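# Hang the lantern on the rail by its red wire

## Task

Suspend the lantern from the rail using its red wire so that it hangs freely and nothing of it touches the table.

## Robot and tools

Robot: two FANUC CRX arms, left_arm and right_arm, each with a Robotiq 2F-85 two-finger gripper and a wrist camera. In the scene frame the origin sits at table-top height halfway between the nominal bases; +z is up, +x points out over the table, and left_arm is on the +y side (this is not the image left). Real bases: left_arm at (-0.016, +0.329, +0.048) m, right_arm at (+0.059, -0.400, +0.048) m, each turned slightly about z.

Frames: every hand pose, velocity and Hand target in a result, and each wrist camera pose, is in that arm's own base frame. Fixed cameras (cam_high, cam_low, cam_pegs, cam_rail) and the table use the scene frame. On the gripper, fingers point along its +z and close along its y; end_effector_position is the point between the closed pads (tips reach about 19 mm past it closed, 6 mm open). A camera block sticks out about 10 cm toward the gripper's +x.

Row layout (shared by execute_actions and move): one flat list of 18 numbers, each in [-1, 1], always covering both arms: left dx, dy, dz, rx, ry, rz, gripper position, force_limit, speed, then the same nine for the right arm. dx..rz are offsets, not poses: they are measured along that arm's base axes from its Hand target as it stood when the action or move began, and the rotation (rx, ry, rz as one rotation vector) turns about the Hand target's position. Scale: 1.0 equals 0.6 m or 180 degrees. Sending the same offset again moves the arm further. Six zeros re-request the current Hand target. Translations longer than 1.0 may be scaled back along their line.

Gripper numbers are absolute settings: position +1 = fully open (85 mm), about -0.8 = pads touching, -1 = close until blocked. force_limit and speed (both start at +1) set grip strength and finger speed (about 20, 85, 150 mm/s at -1, 0, +1); a slow close at low force_limit gives roughly 30 N per pad, a fast close from well open gives 200+ N. Zeros here are real commands, so to leave a gripper unchanged resend its previous three values. New force_limit or speed only apply after a position change of at least 0.01. To grip: send -1, hold it, and confirm object_status = 2. Status codes: 0 moving, 1 blocked while opening, 2 blocked while closing, 3 reached target or fully shut. position_measured is in counts: 3 open, about 78 = 60 mm, 130 = 40 mm, 180 = 20 mm, 230 = pads together.

execute_actions(actions, cameras): actions is a list of actions; each action is up to 15 rows, one per 1/30 s step, the last row repeating to fill 15. Each row offsets from the action's start pose, not the previous row. Images appear only for an empty actions list or when cameras names them (["all"] for all).

move(target, speed, blend, stop_force, zero, blocking, cameras): drives each gripper in a straight line toward the offset pose in target (one row, or up to 15 rows all measured from the same starting Hand targets, sharing a 10 s budget). speed is path top speed in m/s, 0.002 to 1, default 0.25 (rotation capped at twice that in rad/s); one value or one per target. blend, in metres, rounds corners in a list; 0 stops at each. stop_force, 12 to 80 N, ends an arm's path on a push against its motion; use it slowly with a small value, not while the gripper rotates, and omit it when backing off a contact. zero (default true) re-zeros the force estimate first. blocking=false returns after about 0.5 s while the move continues (not allowed with stop_force). Paths do not avoid obstacles or the other arm. The result adds a move: line with the ending (done, off_target, moving, held, fault) and limits (paced = pose clipped, held = steps withheld).

wait(seconds 0 to 10) lets time pass holding commands. stop brakes a running move; fingers continue. zoom_image(camera, region [x0, y0, x1, y1] in image pixels, at most 504 by 504) enlarges part of that camera's latest picture. read_manual gives licence texts. finished_scene(scene) ends the current scene irreversibly; the goal must hold without the robot.

Results: end_effector_position (m) and end_effector_quat_wxyz per arm in its base frame; Hand target is the last commanded pose after clipping, from which the next offsets count. The controller clips each step to within 70 mm and 16 degrees of the measured pose, so a gripper may rest short of its target; the next command re-asks for it, or send the gap as an offset. Tool commands shows current gripper settings. Flange force is the estimated outside force on the gripper along its own axes, including carried weight and some error; no reading means no estimate (near singular poses). Joint velocities within noise means that arm is still. MOTOR HOT warns of overheating; an OVER-TEMPERATURE FAULT brakes the arm for 30 s or more.

Avoid: contact torques over the joint limits (wrist joints only about 20 to 24 N m, held weight included) or any outside force of 150 N, which freeze the arm for 10 s; pressing a stiff arm past a firm contact; squeezing hard on a part still resting on something; twisting or swinging a heavy load; the arms pressing on each other or a gripper closing on the other arm's fingers; dropping or releasing moving parts; slamming into fixed objects; and letting anything fall off the table or leaving it off the table. Loose objects may occasionally be nudged by outside pushes.

Each tool is called after "Emit:" as a command line: name --argument value for each argument, lists and objects as JSON in quotes; but a table of rows of numbers goes row by row, as --pt "numbers of a row", without its own name.

## Session

Emit:
execute_actions --actions '[]'

Scene clock: 0.00 s.
left_arm: end_effector_position=(+0.1018, -0.4239, +0.2066) position_measured=3 object_status=3 end_effector_quat_wxyz=(-0.384, +0.033, +0.921, -0.048) | right_arm: end_effector_position=(+0.5576, +0.0937, +0.0884) position_measured=3 object_status=3 end_effector_quat_wxyz=(-0.287, +0.225, +0.899, +0.242)
Joint positions: left_arm=[-0.675 0.247 -0.272 0.52 -1.671 0.488] | right_arm=[0.033 0.753 0.526 -0.633 -1.791 -0.52]
Joint velocities: within noise
Flange force (N): no reading
Hand target: left_arm +0.1018, -0.4239, +0.2066; -0.384, +0.033, +0.921, -0.048 | right_arm +0.5576, +0.0937, +0.0884; -0.287, +0.225, +0.899, +0.242
Tool commands: left_gripper/position=+1.0 left_gripper/force_limit=+1.0 left_gripper/speed=+1.0 right_gripper/position=+1.0 right_gripper/force_limit=+1.0 right_gripper/speed=+1.0

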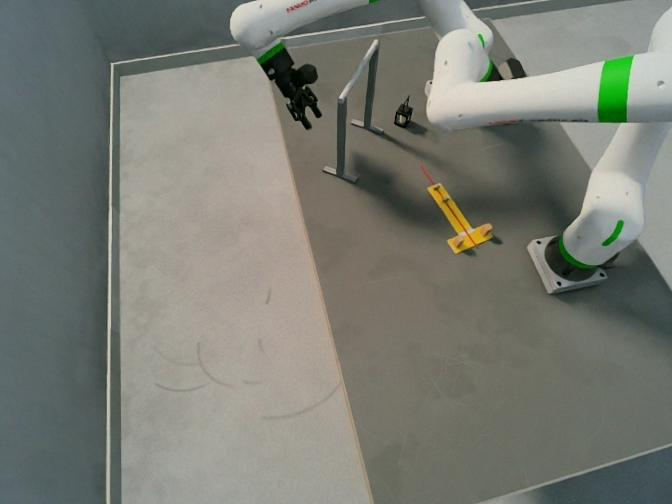

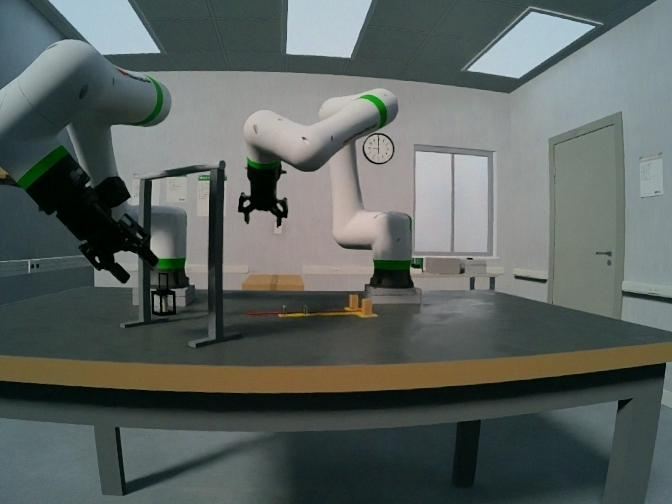

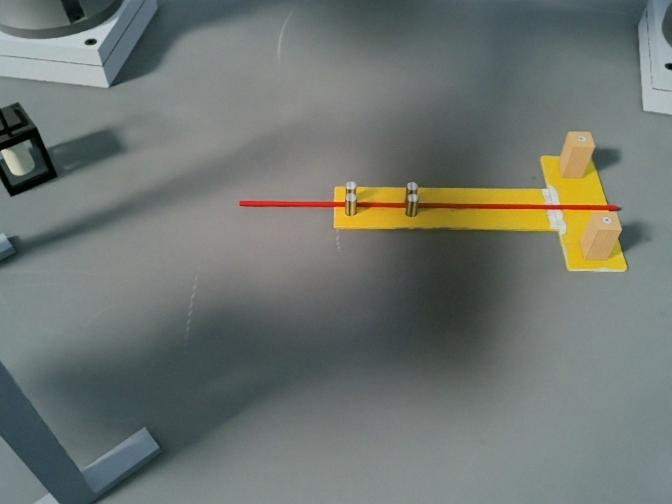

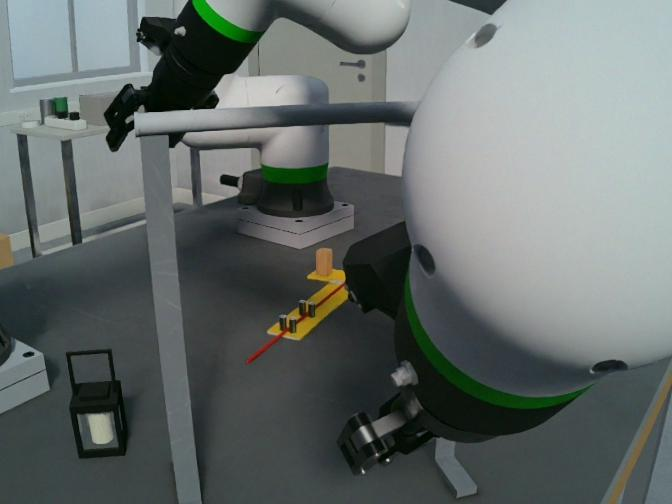

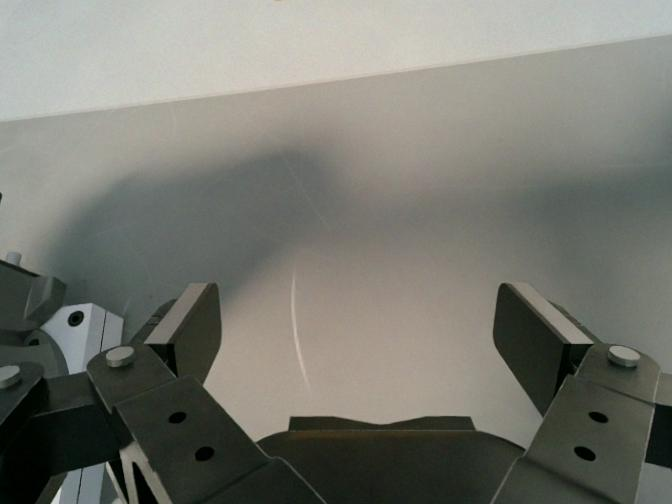

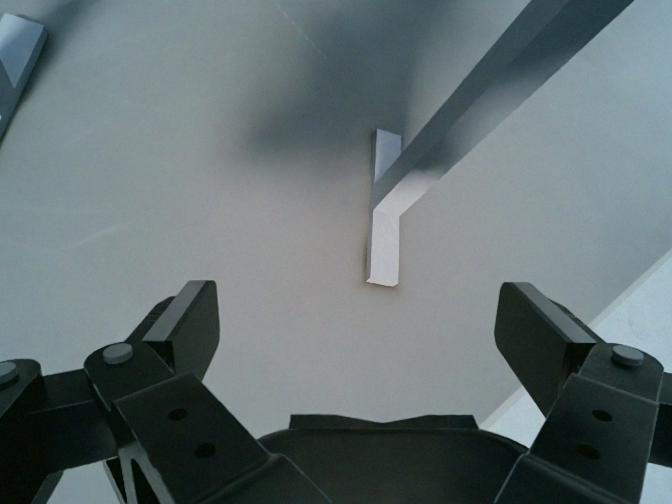

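Emit:
zoom_image --camera "cam_pegs" --region '[220, 110, 640, 300]'

Emit:
zoom_image --camera "cam_rail" --region '[30, 230, 370, 480]'

Emit:
zoom_image --camera "cam_high" --region '[300, 20, 510, 270]'

Emit:
zoom_image --camera "cam_low" --region '[110, 150, 390, 350]'

Scaled by 1.200 from the camera's 672x504 image, which has a finer 960x720 frame.

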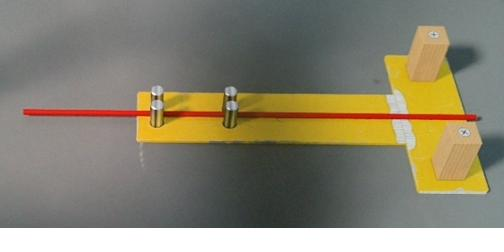

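Scaled by 1.482 from the camera's 672x504 image, which has a finer 960x720 frame.

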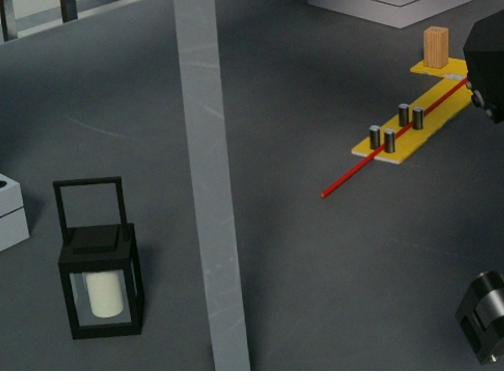

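Scaled by 2.016 from the camera's 672x504 image, which has a finer 960x720 frame.

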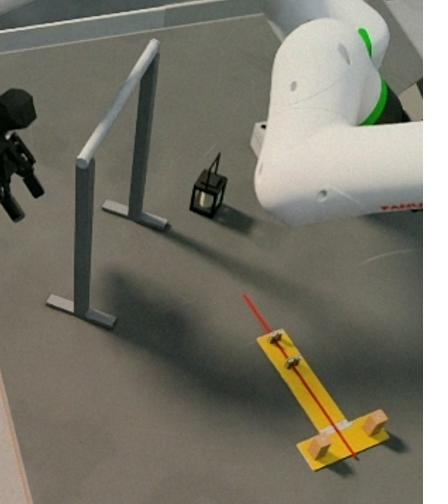

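Scaled by 1.800 from the camera's 672x504 image, which has a finer 960x720 frame.

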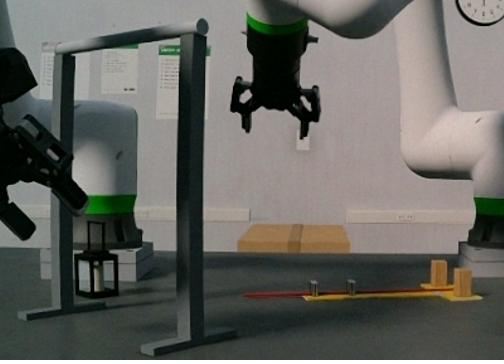

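Emit:
move --pt "0.3 0.25 0.2 0 0 0.2 1 1 1 0 0 0.55 0 0 0 -1 1 1" --pt "0.42 0.9 0.24 0 0 0.39 1 1 1 -0.2 0.05 0.55 -0.08 -0.095 0.074 -1 1 1" --pt "0.42 0.95 0.24 0 0 0.39 1 1 1 -0.5427 0.334 0.33 -0.159 -0.189 0.148 -1 1 1" --blend 0.04 --speed 0.35 --cameras '["all"]'

Scene clock: 6.40 s.
left_arm: end_effector_position=(+0.3538, +0.1461, +0.3506) position_measured=3 object_status=3 end_effector_quat_wxyz=(-0.287, -0.503, +0.773, -0.260) | right_arm: end_effector_position=(+0.2320, +0.2941, +0.2865) position_measured=234 object_status=3 end_effector_quat_wxyz=(-0.001, +0.000, +1.000, +0.001)
Joint positions: left_arm=[0.95 0.25 0.126 0.316 -2.184 0.286] | right_arm=[1.256 -0.193 -0.166 -0.002 -1.597 -1.256]
Flange force (N): left_arm=[2.4 1.0 3.7] | right_arm=[-1.0 6.0 -3.5]
Hand target: left_arm +0.3538, +0.1461, +0.3506; -0.287, -0.503, +0.773, -0.260 | right_arm +0.2320, +0.2941, +0.2864; -0.001, +0.000, +1.000, +0.001
Off the commanded pose: left_arm 0.000 m, 0 deg | right_arm 0.000 m, 0 deg.
move: done; limits=paced
camera_calibration:
cam_left_wrist: T_world_to_cam=[[-0.923425, 0.36882, -0.106105, 0.310536], [0.376663, 0.817984, -0.434772, -0.0821918], [-0.0735606, -0.441445, -0.894268, 0.534783], [0, 0, 0, 1]] pos_world=[0.357054, 0.188777, 0.475454]
cam_right_wrist: T_world_to_cam=[[0.0007085, 0.999304, 0.0372852, -0.29627], [0.946065, -0.0127494, 0.323726, -0.292021], [0.323976, 0.0350449, -0.945416, 0.314673], [0, 0, 0, 1]] pos_world=[0.174534, 0.281313, 0.403078]

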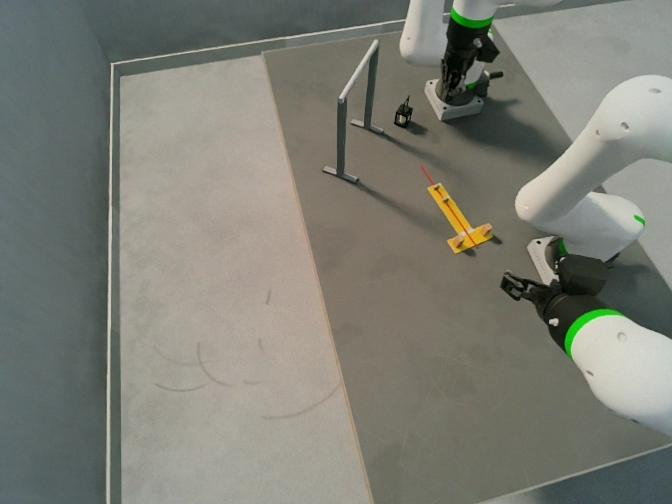

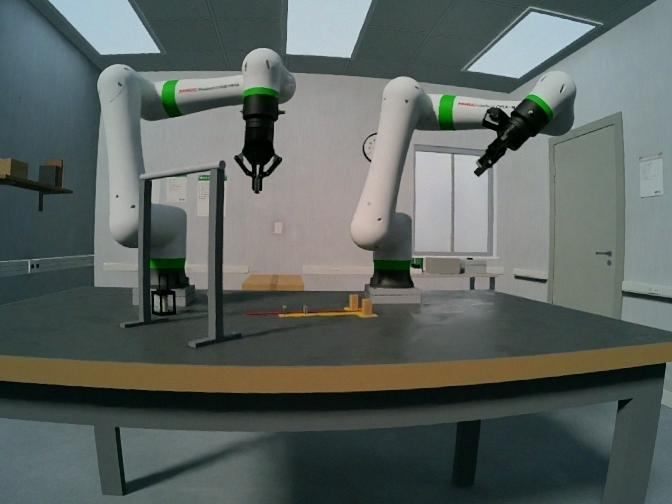

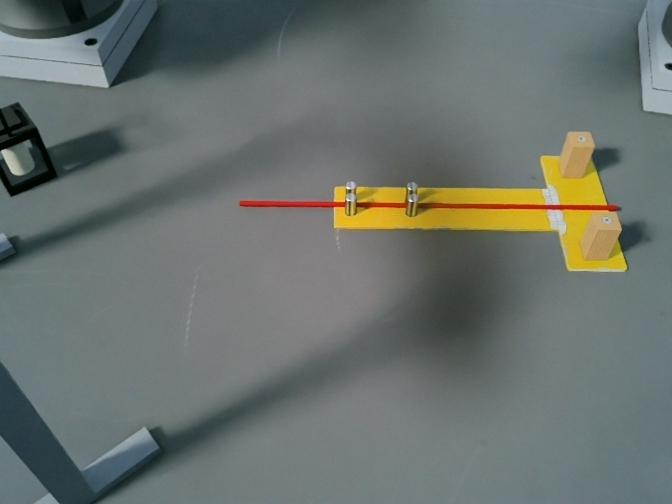

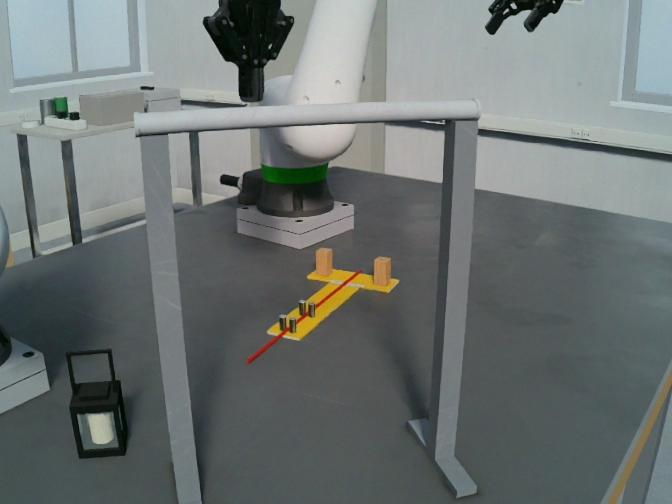

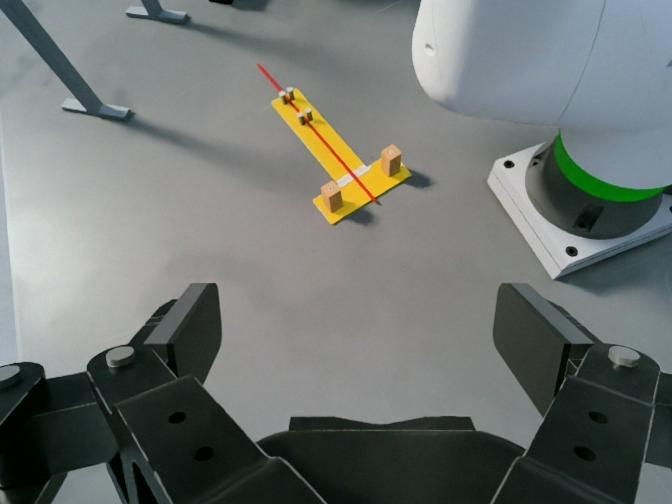

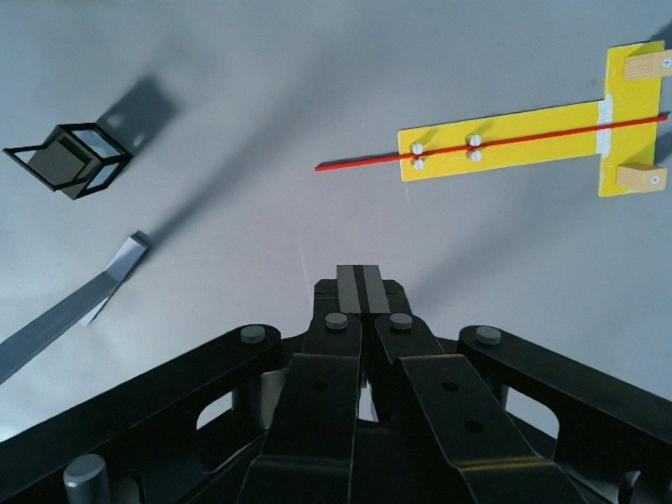

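Emit:
move --target '[0,0,0,0,0,0,1,1,1,-0.08,0.043,-0.46,0,0,0,-1,1,1]' --speed 0.25

Emit:
move --target '[0,0,0,0,0,0,1,1,1,0,0,-0.067,0,0,0,-1,1,1]' --speed 0.012 --stop_force 12 --cameras '["cam_pegs","cam_right_wrist","cam_low"]'

Scene clock: 8.60 s.
left_arm: end_effector_position=(+0.3538, +0.1461, +0.3506) position_measured=3 object_status=3 end_effector_quat_wxyz=(-0.287, -0.503, +0.773, -0.260) | right_arm: end_effector_position=(+0.1840, +0.3197, +0.0104) position_measured=234 object_status=3 end_effector_quat_wxyz=(-0.001, +0.000, +1.000, +0.000)
Joint positions: left_arm=[0.95 0.25 0.126 0.316 -2.184 0.286] | right_arm=[1.408 0.03 -0.655 -0.002 -0.886 -1.407]
Flange force (N): left_arm=[2.1 1.3 3.8] | right_arm=[-2.2 9.1 5.0]
Hand target: left_arm +0.3538, +0.1461, +0.3506; -0.287, -0.503, +0.773, -0.260 | right_arm +0.1840, +0.3199, +0.0104; -0.001, +0.000, +1.000, +0.001
Off the commanded pose: left_arm 0.000 m, 0 deg | right_arm 0.000 m, 0 deg.
move: done

Scene clock: 12.33 s.
left_arm: end_effector_position=(+0.3538, +0.1461, +0.3506) position_measured=3 object_status=3 end_effector_quat_wxyz=(-0.287, -0.503, +0.773, -0.260) | right_arm: end_effector_position=(+0.1840, +0.3200, -0.0273) position_measured=234 object_status=3 end_effector_quat_wxyz=(-0.001, +0.000, +1.000, +0.001)
Joint positions: left_arm=[0.95 0.25 0.126 0.316 -2.184 0.286] | right_arm=[1.408 0.109 -0.687 -0.002 -0.774 -1.406]
Flange force (N): left_arm=[2.2 1.5 3.6] | right_arm=[8.9 -0.7 -46.8]
Hand target: left_arm +0.3538, +0.1461, +0.3506; -0.287, -0.503, +0.773, -0.260 | right_arm +0.1840, +0.3200, -0.0273; -0.001, +0.000, +1.000, +0.001 (not the last commanded pose)
Off the commanded pose: left_arm 0.000 m, 0 deg | right_arm 0.002 m, 0 deg.
move: contact (right_arm)
camera_calibration:
cam_right_wrist: T_world_to_cam=[[0.000548746, 0.999299, 0.0374415, -0.310413], [0.946066, -0.0126488, 0.323726, -0.144758], [0.323973, 0.0352445, -0.94541, 0.0326774], [0, 0, 0, 1]] pos_world=[0.126534, 0.307213, 0.0893777]
Images, in order (width x height): cam_low 672x504, cam_pegs 672x504, cam_right_wrist 672x504.

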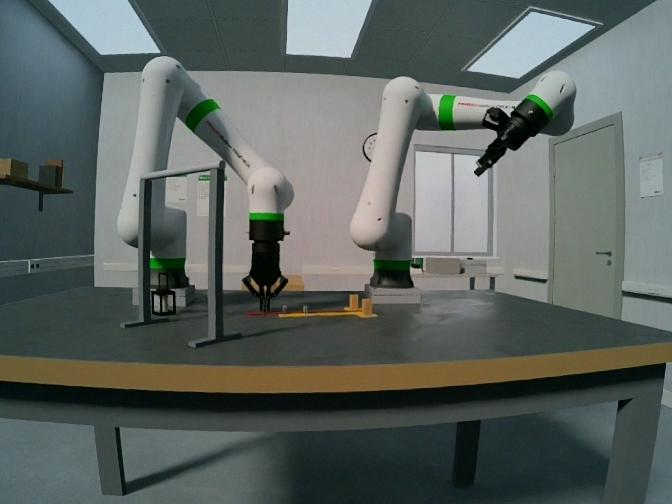

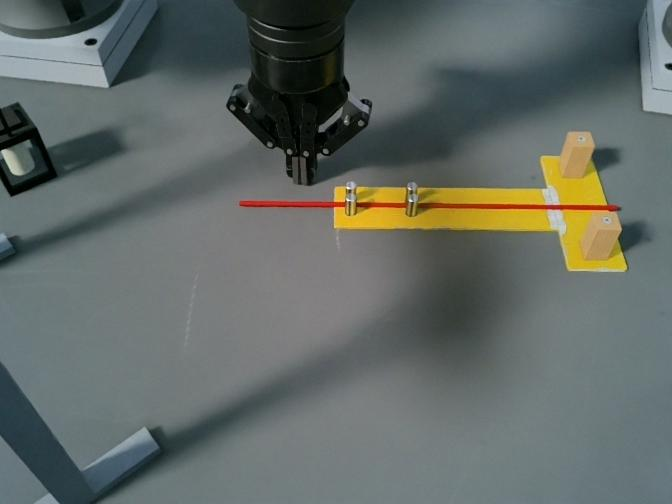

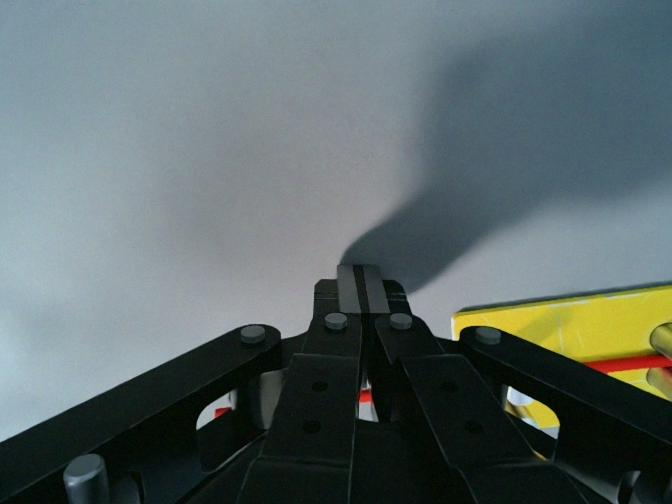

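Emit:
zoom_image --camera "cam_pegs" --region '[230, 150, 430, 250]'

Emit:
zoom_image --camera "cam_low" --region '[230, 270, 390, 340]'

Scaled by 2.520 from the camera's 672x504 image, which has a finer 960x720 frame.

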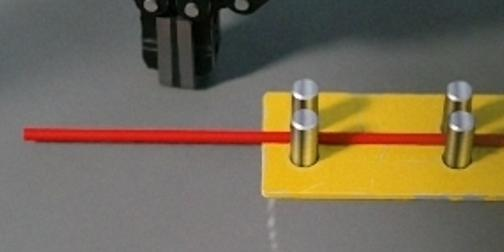

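Scaled by 3.150 from the camera's 672x504 image, which has a finer 960x720 frame.

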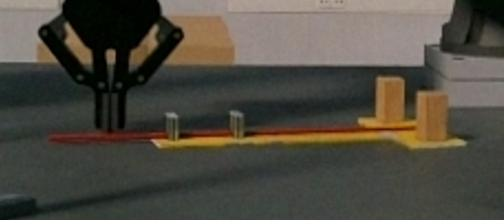

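Emit:
move --pt "0 0 0 0 0 0 1 1 1 0 0 0.01 0 0 0 -1 1 1" --pt "0 0 0 0 0 0 1 1 1 0.0317 0 0.0097 0 0 0 -1 1 1" --pt "0 0 0 0 0 0 1 1 1 0.1033 0.01 0.0097 0 0 0 -1 1 1" --pt "0 0 0 0 0 0 1 1 1 0.1467 0.0683 0.0097 0 0 0 -1 1 1" --pt "0 0 0 0 0 0 1 1 1 0.146 0.1175 0.0097 0 0 0 -1 1 1" --pt "0 0 0 0 0 0 1 1 1 0.1108 0.168 0.0097 0 0 0 -1 1 1" --blend '[0,0.005,0.01,0.01,0.01,0]' --speed 0.05 --cameras '["cam_pegs","cam_right_wrist"]'

Scene clock: 17.77 s.
left_arm: end_effector_position=(+0.3538, +0.1461, +0.3506) position_measured=3 object_status=3 end_effector_quat_wxyz=(-0.287, -0.503, +0.773, -0.260) | right_arm: end_effector_position=(+0.2505, +0.4208, -0.0215) position_measured=234 object_status=3 end_effector_quat_wxyz=(-0.001, +0.000, +1.000, +0.001)
Joint positions: left_arm=[0.95 0.25 0.126 0.316 -2.184 0.286] | right_arm=[1.301 0.359 -0.344 -0.002 -0.867 -1.301]
Flange force (N): left_arm=[2.6 1.0 3.9] | right_arm=[-2.9 8.9 2.8]
Hand target: left_arm +0.3538, +0.1461, +0.3506; -0.287, -0.503, +0.773, -0.260 | right_arm +0.2505, +0.4208, -0.0215; -0.001, +0.000, +1.000, +0.001
Off the commanded pose: left_arm 0.000 m, 0 deg | right_arm 0.000 m, 0 deg.
move: done
camera_calibration:
cam_right_wrist: T_world_to_cam=[[0.000743191, 0.999296, 0.0375057, -0.411438], [0.946106, -0.0128491, 0.323601, -0.208187], [0.323856, 0.0352439, -0.94545, 0.0130902], [0, 0, 0, 1]] pos_world=[0.193034, 0.408012, 0.0951772]
Images, in order (width x height): cam_pegs 672x504, cam_right_wrist 672x504.

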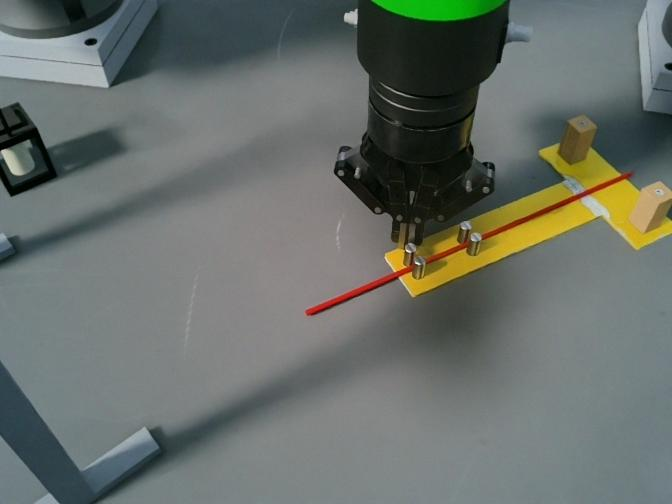

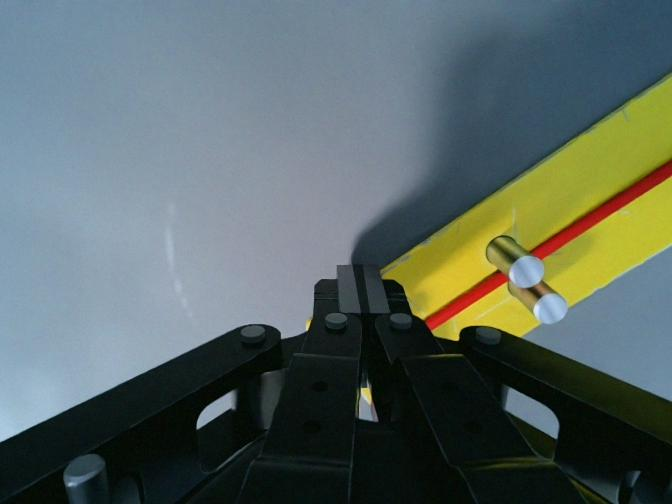

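Emit:
move --target '[0,0,0,0,0,0,1,1,1,0.04,0,0.25,0,0,0,-1,1,1]'

Emit:
move --target '[-0.155,-0.39,-0.334,0.227,-0.117,-0.131,1,1,1,-0.05,-0.2,0.1,0,0,0,-1,1,1]' --cameras '["cam_pegs","cam_left_wrist"]'

Scene clock: 19.83 s.
left_arm: end_effector_position=(+0.3538, +0.1461, +0.3506) position_measured=3 object_status=3 end_effector_quat_wxyz=(-0.287, -0.503, +0.773, -0.260) | right_arm: end_effector_position=(+0.2745, +0.4208, +0.1286) position_measured=234 object_status=3 end_effector_quat_wxyz=(-0.001, +0.000, +1.000, +0.001)
Joint positions: left_arm=[0.95 0.25 0.126 0.316 -2.184 0.286] | right_arm=[1.254 0.198 -0.148 -0.002 -1.224 -1.253]
Flange force (N): left_arm=[2.1 1.0 3.8] | right_arm=[-3.6 9.8 -1.2]
Hand target: left_arm +0.3538, +0.1461, +0.3506; -0.287, -0.503, +0.773, -0.260 | right_arm +0.2745, +0.4208, +0.1285; -0.001, +0.000, +1.000, +0.001
Off the commanded pose: left_arm 0.000 m, 0 deg | right_arm 0.000 m, 0 deg.
move: done

Scene clock: 22.27 s.
left_arm: end_effector_position=(+0.2609, -0.0879, +0.1502) position_measured=3 object_status=3 end_effector_quat_wxyz=(+0.001, -0.351, +0.936, +0.000) | right_arm: end_effector_position=(+0.2445, +0.3008, +0.1885) position_measured=234 object_status=3 end_effector_quat_wxyz=(-0.001, +0.000, +1.000, +0.001)
Joint positions: left_arm=[0.168 -0.449 -0.664 0 -1.354 0.55] | right_arm=[1.229 -0.135 -0.347 -0.002 -1.359 -1.229]
Flange force (N): left_arm=[2.8 2.6 0.9] | right_arm=[-1.5 6.3 -2.5]
Hand target: left_arm +0.2608, -0.0879, +0.1502; +0.001, -0.351, +0.936, +0.000 | right_arm +0.2445, +0.3008, +0.1885; -0.001, +0.000, +1.000, +0.001
Off the commanded pose: left_arm 0.000 m, 0 deg | right_arm 0.000 m, 0 deg.
move: done
camera_calibration:
cam_left_wrist: T_world_to_cam=[[-0.65673, 0.754033, 0.0118243, 0.236343], [0.714383, 0.61702, 0.330064, -0.163574], [0.241584, 0.22521, -0.943884, 0.229342], [0, 0, 0, 1]] pos_world=[0.216662, -0.128932, 0.267667]
Images, in order (width x height): cam_pegs 672x504, cam_left_wrist 672x504.

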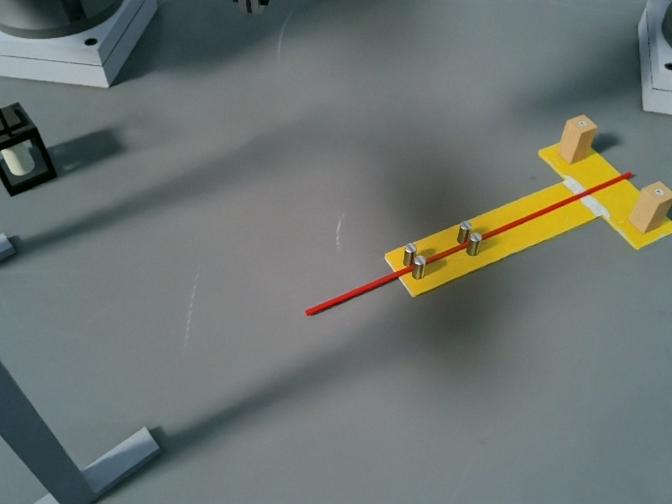

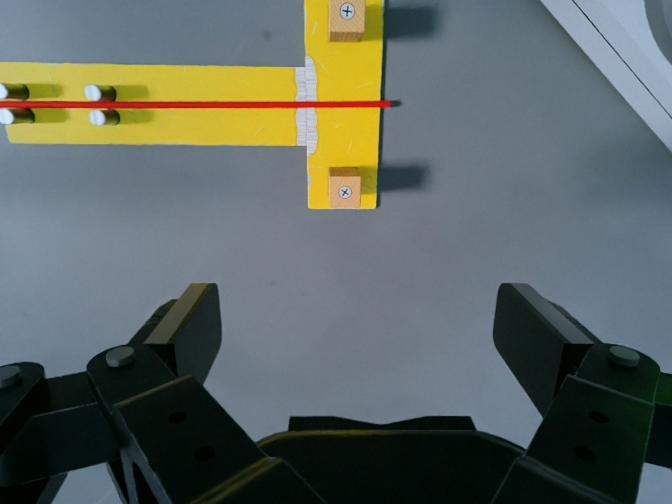

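Emit:
move --pt "-0.015 0 -0.28 0 0 0 1 1 1 0 0 0 0 0 0 -1 1 1" --pt "-0.015 0 -0.28 0 0 0 -1 0 -1 0 0 0 0 0 0 -1 1 1" --speed 0.12 --cameras '["cam_pegs","cam_left_wrist","cam_right_wrist"]'

Scene clock: 28.33 s.
left_arm: end_effector_position=(+0.2518, -0.0879, -0.0178) position_measured=181 object_status=0 end_effector_quat_wxyz=(+0.001, -0.351, +0.936, +0.000) | right_arm: end_effector_position=(+0.2445, +0.3008, +0.1885) position_measured=234 object_status=3 end_effector_quat_wxyz=(-0.001, +0.000, +1.000, +0.001)
Joint positions: left_arm=[0.174 -0.205 -0.951 0.001 -0.823 0.544] | right_arm=[1.229 -0.135 -0.347 -0.002 -1.359 -1.229]
Flange force (N): left_arm=[3.4 14.5 -34.0] | right_arm=[-0.8 5.9 -2.5]
Hand target: left_arm +0.2518, -0.0879, -0.0178; +0.001, -0.351, +0.936, +0.000 | right_arm +0.2445, +0.3008, +0.1885; -0.001, +0.000, +1.000, +0.001
Off the commanded pose: left_arm 0.000 m, 0 deg | right_arm 0.000 m, 0 deg.
move: done
camera_calibration:
cam_left_wrist: T_world_to_cam=[[-0.656745, 0.754019, 0.0118867, 0.232414], [0.714401, 0.617035, 0.329997, -0.101689], [0.24149, 0.225216, -0.943907, 0.0729664], [0, 0, 0, 1]] pos_world=[0.207663, -0.128933, 0.0996678]
cam_right_wrist: T_world_to_cam=[[0.000643233, 0.999297, 0.0374741, -0.299367], [0.946066, -0.0127488, 0.323724, -0.272068], [0.323974, 0.0352447, -0.945409, 0.217773], [0, 0, 0, 1]] pos_world=[0.187034, 0.288013, 0.305178]
Images, in order (width x height): cam_pegs 672x504, cam_left_wrist 672x504, cam_right_wrist 672x504.

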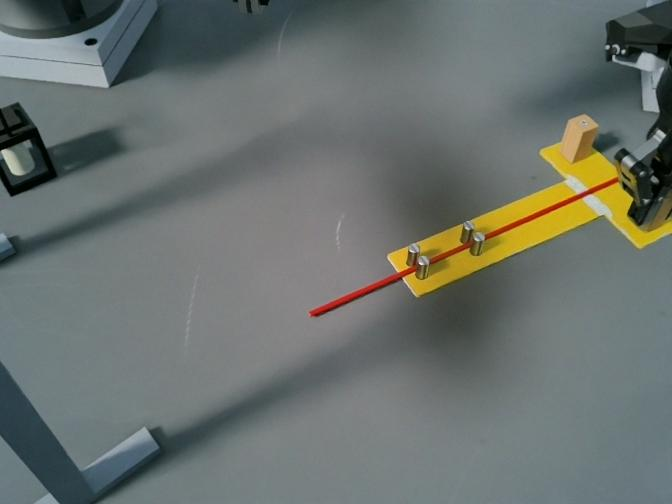

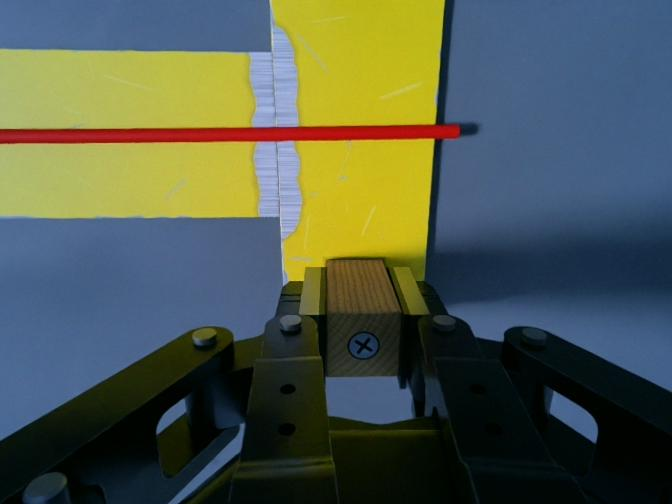

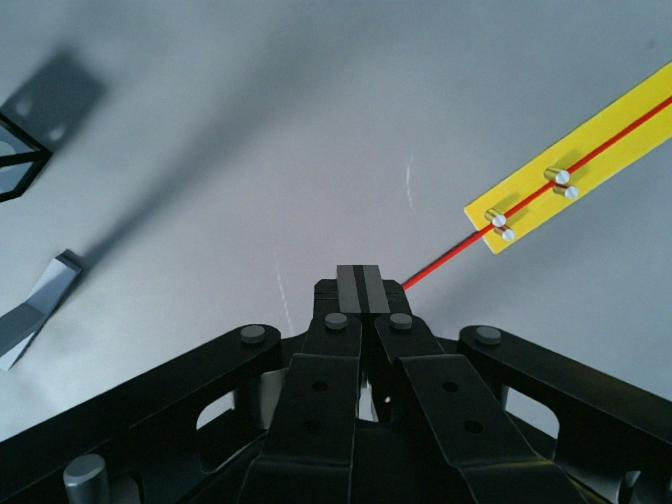

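Emit:
move --pt "0 0 0 0 0 0 -1 0 -1 0.0825 0.1263 -0.1 0 0 0 -1 1 1" --pt "0 0 0 0 0 0 -1 0 -1 0.0825 0.1263 -0.35 0 0 0 -1 1 1" --speed 0.15 --blend '[0.01,0]'

Emit:
move --pt "0 0 0 0 0 0 -1 0 -1 0.065 0.0607 0 0 0 0 -1 1 1" --pt "0 0 0 0 0 0 -1 0 -1 0.0765 0.1 0 0 0 0 -1 1 1" --pt "0 0 0 0 0 0 -1 0 -1 0.0665 0.134 0 0 0 0 -1 1 1" --pt "0 0 0 0 0 0 -1 0 -1 0.0317 0.179 0 0 0 0 -1 1 1" --pt "0 0 0 0 0 0 -1 0 -1 -0.02 0.194 0 0 0 0 -1 1 1" --blend '[0.01,0.01,0.01,0.01,0]' --speed 0.05 --cameras '["cam_pegs","cam_right_wrist"]'

Scene clock: 31.60 s.
left_arm: end_effector_position=(+0.2518, -0.0879, -0.0178) position_measured=181 object_status=2 end_effector_quat_wxyz=(+0.001, -0.351, +0.936, +0.000) | right_arm: end_effector_position=(+0.2939, +0.3766, -0.0214) position_measured=234 object_status=3 end_effector_quat_wxyz=(-0.001, +0.000, +1.000, +0.001)
Joint positions: left_arm=[0.174 -0.205 -0.951 0.001 -0.823 0.544] | right_arm=[1.182 0.334 -0.379 -0.002 -0.857 -1.181]
Flange force (N): left_arm=[3.2 15.0 -34.1] | right_arm=[-2.7 6.7 1.8]
Hand target: left_arm +0.2518, -0.0879, -0.0178; +0.001, -0.351, +0.936, +0.000 | right_arm +0.2940, +0.3766, -0.0215; -0.001, +0.000, +1.000, +0.001
Off the commanded pose: left_arm 0.000 m, 0 deg | right_arm 0.000 m, 0 deg.
move: done

Scene clock: 34.17 s.
left_arm: end_effector_position=(+0.2518, -0.0879, -0.0178) position_measured=181 object_status=2 end_effector_quat_wxyz=(+0.001, -0.351, +0.936, +0.000) | right_arm: end_effector_position=(+0.3288, +0.4635, -0.0214) position_measured=234 object_status=3 end_effector_quat_wxyz=(-0.001, +0.000, +1.000, +0.001)
Joint positions: left_arm=[0.174 -0.205 -0.951 0.001 -0.823 0.544] | right_arm=[1.184 0.519 -0.102 -0.002 -0.95 -1.183]
Flange force (N): left_arm=[2.6 1.0 -10.5] | right_arm=[-3.8 9.9 3.0]
Hand target: left_arm +0.2518, -0.0879, -0.0178; +0.001, -0.351, +0.936, +0.000 | right_arm +0.3288, +0.4634, -0.0214; -0.001, +0.000, +1.000, +0.001 (not the last commanded pose)
Off the commanded pose: left_arm 0.000 m, 0 deg | right_arm 0.055 m, 0 deg.
move: held (right_arm; a check stopped the path); path passed 3 of 5 targets; limits=held
pose unreachable (right arm): on one or more control steps of this call, first in action 0 (counted from 0), this arm could not follow its commanded pose, so it was not sent that pose on those steps. It may still have moved: this result reports where it is.
cause: moving toward the commanded pose would bring a part of the arm too close to another arm (a part of this arm just beyond joint 4 (forearm roll) and a part of the left arm just beyond its joint 5 (wrist pitch), 6 mm apart when this arm was first held).
camera_calibration:
cam_right_wrist: T_world_to_cam=[[0.000516112, 0.999295, 0.0375359, -0.454008], [0.946067, -0.0126485, 0.323725, -0.281718], [0.323971, 0.0353444, -0.945406, -0.0138175], [0, 0, 0, 1]] pos_world=[0.271234, 0.450613, 0.0951774]
Images, in order (width x height): cam_pegs 672x504, cam_right_wrist 672x504.

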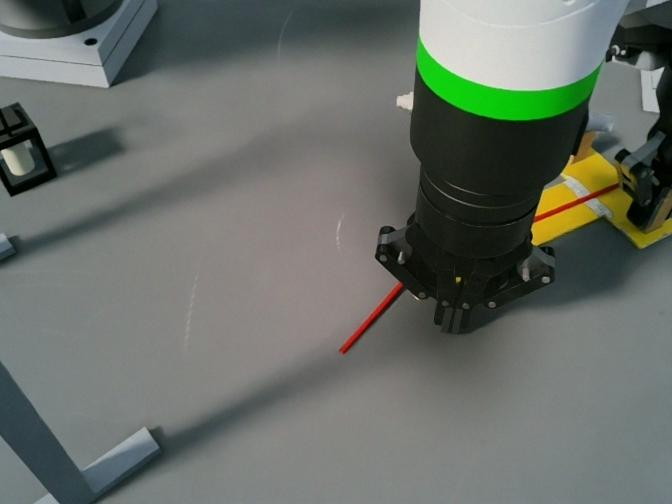

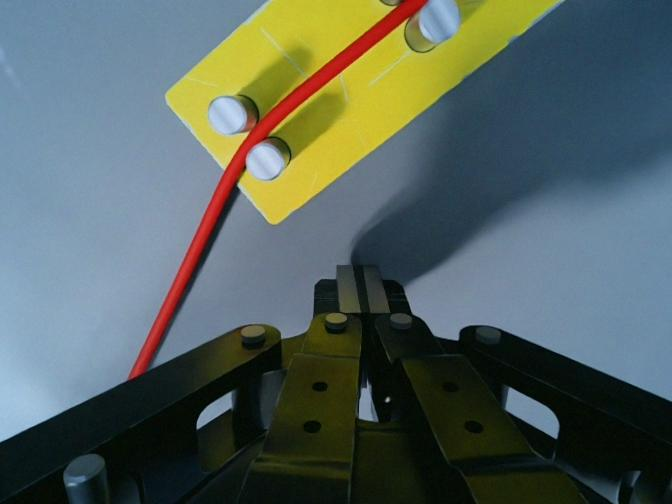

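Emit:
move --pt "0 0 0 0 0 0 -1 0 -1 0 0 0.15 0 0 0 -1 1 1" --pt "0 0 0 0 0 0 -1 0 -1 -0.15 -0.35 0.27 0 0 0 -1 1 1" --blend '[0.02,0]'

Emit:
move --pt "0 0 0.005 0 0 0 -1 0 -1 0 0 0 0 0 0 -1 1 1" --pt "0.05 -0.233 0.005 0 0 0 -1 0 -1 0 0 0 0 0 0 -1 1 1" --pt "0.05 -0.233 0 0 0 0 -1 0 -1 0 0 0 0 0 0 -1 1 1" --speed 0.08 --cameras '["cam_pegs","cam_right_wrist","cam_left_wrist"]'

Scene clock: 36.67 s.
left_arm: end_effector_position=(+0.2518, -0.0879, -0.0178) position_measured=181 object_status=2 end_effector_quat_wxyz=(+0.001, -0.351, +0.936, +0.000) | right_arm: end_effector_position=(+0.2388, +0.2534, +0.1405) position_measured=234 object_status=3 end_effector_quat_wxyz=(-0.001, +0.000, +1.000, +0.001)
Joint positions: left_arm=[0.174 -0.205 -0.951 0.001 -0.823 0.544] | right_arm=[1.196 -0.211 -0.525 -0.002 -1.256 -1.196]
Flange force (N): left_arm=[2.4 1.9 -10.8] | right_arm=[-1.6 5.8 -2.1]
Hand target: left_arm +0.2518, -0.0879, -0.0178; +0.001, -0.351, +0.936, +0.000 | right_arm +0.2388, +0.2534, +0.1406; -0.001, +0.000, +1.000, +0.001
Off the commanded pose: left_arm 0.000 m, 0 deg | right_arm 0.000 m, 0 deg.
move: done

Scene clock: 39.57 s.
left_arm: end_effector_position=(+0.2819, -0.2277, -0.0176) position_measured=181 object_status=2 end_effector_quat_wxyz=(+0.001, -0.351, +0.936, +0.000) | right_arm: end_effector_position=(+0.2388, +0.2534, +0.1406) position_measured=234 object_status=3 end_effector_quat_wxyz=(-0.001, +0.000, +1.000, +0.001)
Joint positions: left_arm=[-0.313 0.071 -0.699 0 -0.799 1.031] | right_arm=[1.196 -0.211 -0.525 -0.002 -1.256 -1.196]
Flange force (N): left_arm=[-6.1 13.1 -44.7] | right_arm=[-0.8 5.6 -2.1]
Hand target: left_arm +0.2818, -0.2277, -0.0178; +0.001, -0.351, +0.936, +0.000 | right_arm +0.2388, +0.2534, +0.1406; -0.001, +0.000, +1.000, +0.001
Off the commanded pose: left_arm 0.000 m, 0 deg | right_arm 0.000 m, 0 deg.
move: done
camera_calibration:
cam_left_wrist: T_world_to_cam=[[-0.656744, 0.754024, 0.0116691, 0.357615], [0.714337, 0.617069, 0.330074, -0.0369462], [0.241683, 0.22511, -0.943883, 0.097199], [0, 0, 0, 1]] pos_world=[0.237762, -0.268732, 0.0997664]
cam_right_wrist: T_world_to_cam=[[0.000516112, 0.999295, 0.0375359, -0.25019], [0.946067, -0.0126485, 0.323725, -0.251766], [0.323971, 0.0353444, -0.945406, 0.175886], [0, 0, 0, 1]] pos_world=[0.181334, 0.240613, 0.257177]
Images, in order (width x height): cam_pegs 672x504, cam_left_wrist 672x504, cam_right_wrist 672x504.

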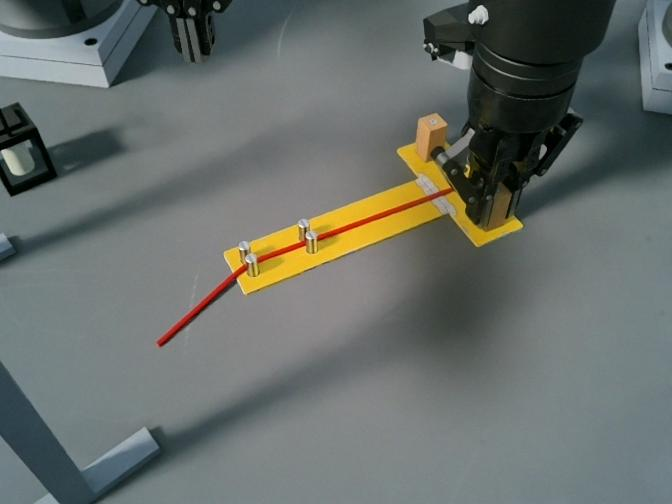

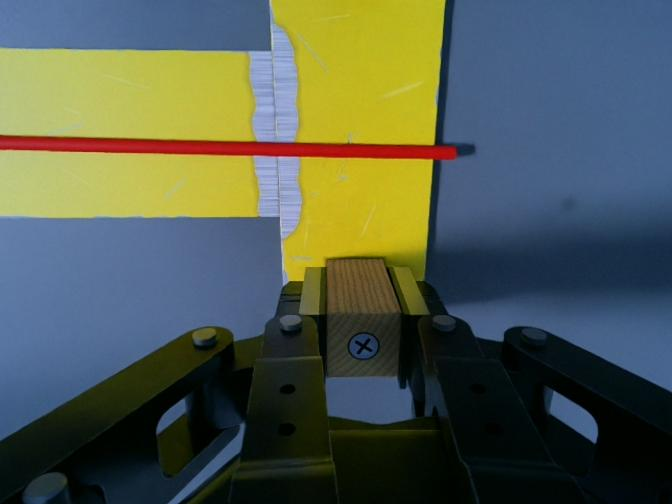

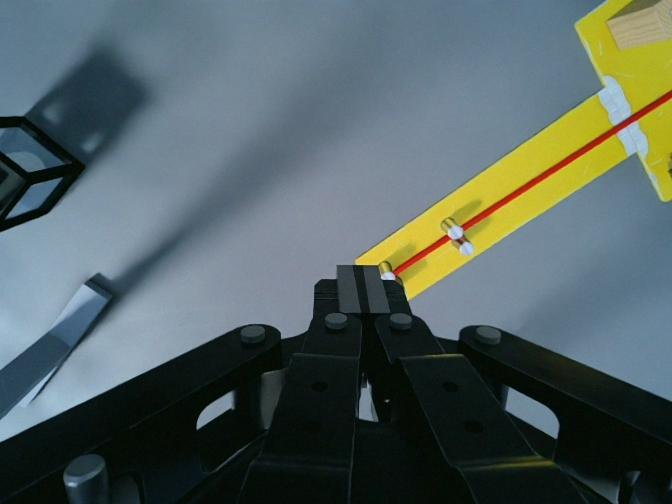

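Emit:
move --pt "0 0 0 0 0 0 -1 0 -1 0.1553 -0.0132 0 0 0 0 -1 1 1" --pt "0 0 0 0 0 0 -1 0 -1 0.1553 -0.0132 -0.2745 0 0 0 -1 1 1" --speed 0.12 --blend '[0.01,0]'

Emit:
move --pt "0 0 0 0 0 0 -1 0 -1 0.0258 0.0402 0 0 0 0 -1 1 1" --pt "0 0 0 0 0 0 -1 0 -1 0.034 0.0732 0 0 0 0 -1 1 1" --pt "0 0 0 0 0 0 -1 0 -1 0.029 0.107 0 0 0 0 -1 1 1" --pt "0 0 0 0 0 0 -1 0 -1 0.0115 0.1363 0 0 0 0 -1 1 1" --pt "0 0 0 0 0 0 -1 0 -1 -0.0153 0.1563 0 0 0 0 -1 1 1" --pt "0 0 0 0 0 0 -1 0 -1 -0.05 0.165 0 0 0 0 -1 1 1" --blend '[0.005,0.005,0.005,0.005,0.005,0]' --speed 0.04 --cameras '["cam_pegs","cam_right_wrist"]'

Scene clock: 43.17 s.
left_arm: end_effector_position=(+0.2818, -0.2277, -0.0178) position_measured=181 object_status=2 end_effector_quat_wxyz=(+0.001, -0.351, +0.936, +0.000) | right_arm: end_effector_position=(+0.3319, +0.2455, -0.0241) position_measured=234 object_status=3 end_effector_quat_wxyz=(-0.001, +0.000, +1.000, +0.001)
Joint positions: left_arm=[-0.313 0.071 -0.699 0 -0.799 1.031] | right_arm=[0.956 0.202 -0.564 -0.003 -0.804 -0.954]
Flange force (N): left_arm=[-10.0 14.9 -60.2] | right_arm=[-1.3 4.6 0.2]
Hand target: left_arm +0.2818, -0.2277, -0.0178; +0.001, -0.351, +0.936, +0.000 | right_arm +0.3320, +0.2455, -0.0241; -0.001, +0.000, +1.000, +0.001
Off the commanded pose: left_arm 0.000 m, 0 deg | right_arm 0.000 m, 0 deg.
move: done

Scene clock: 45.13 s.
left_arm: end_effector_position=(+0.2818, -0.2277, -0.0178) position_measured=181 object_status=2 end_effector_quat_wxyz=(+0.001, -0.351, +0.936, +0.000) | right_arm: end_effector_position=(+0.3503, +0.3033, -0.0241) position_measured=234 object_status=3 end_effector_quat_wxyz=(-0.001, +0.000, +1.000, +0.001)
Joint positions: left_arm=[-0.313 0.071 -0.699 0 -0.799 1.031] | right_arm=[0.997 0.309 -0.422 -0.002 -0.839 -0.995]
Flange force (N): left_arm=[-0.1 18.2 -61.6] | right_arm=[-5.9 4.2 -3.8]
Hand target: left_arm +0.2818, -0.2277, -0.0178; +0.001, -0.351, +0.936, +0.000 | right_arm +0.3503, +0.3032, -0.0241; -0.001, +0.000, +1.000, +0.001 (not the last commanded pose)
Off the commanded pose: left_arm 0.000 m, 0 deg | right_arm 0.064 m, 0 deg.
move: held (right_arm; a check stopped the path); path passed 2 of 6 targets; limits=held
pose unreachable (right arm): on one or more control steps of this call, first in action 0 (counted from 0), this arm could not follow its commanded pose, so it was not sent that pose on those steps. It may still have moved: this result reports where it is.
cause: moving toward the commanded pose would bring a part of the arm too close to another arm (a part of this arm just beyond joint 4 (forearm roll) and a part of the left arm just beyond its joint 5 (wrist pitch), 6 mm apart when this arm was first held).
camera_calibration:
cam_right_wrist: T_world_to_cam=[[0.000480301, 0.999292, 0.0376299, -0.293828], [0.946037, -0.0126484, 0.323813, -0.303304], [0.32406, 0.0354437, -0.945372, -0.0177636], [0, 0, 0, 1]] pos_world=[0.292834, 0.290413, 0.0924773]
Images, in order (width x height): cam_pegs 672x504, cam_right_wrist 672x504.

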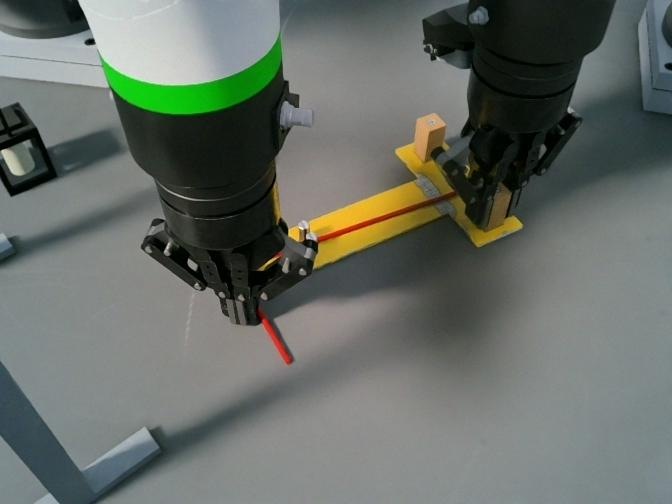

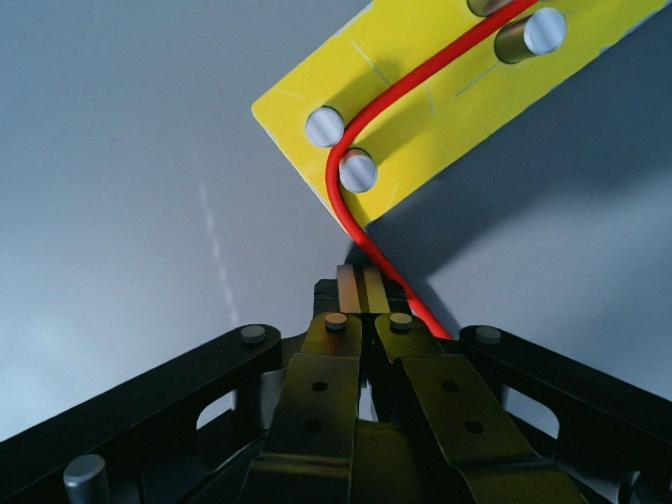

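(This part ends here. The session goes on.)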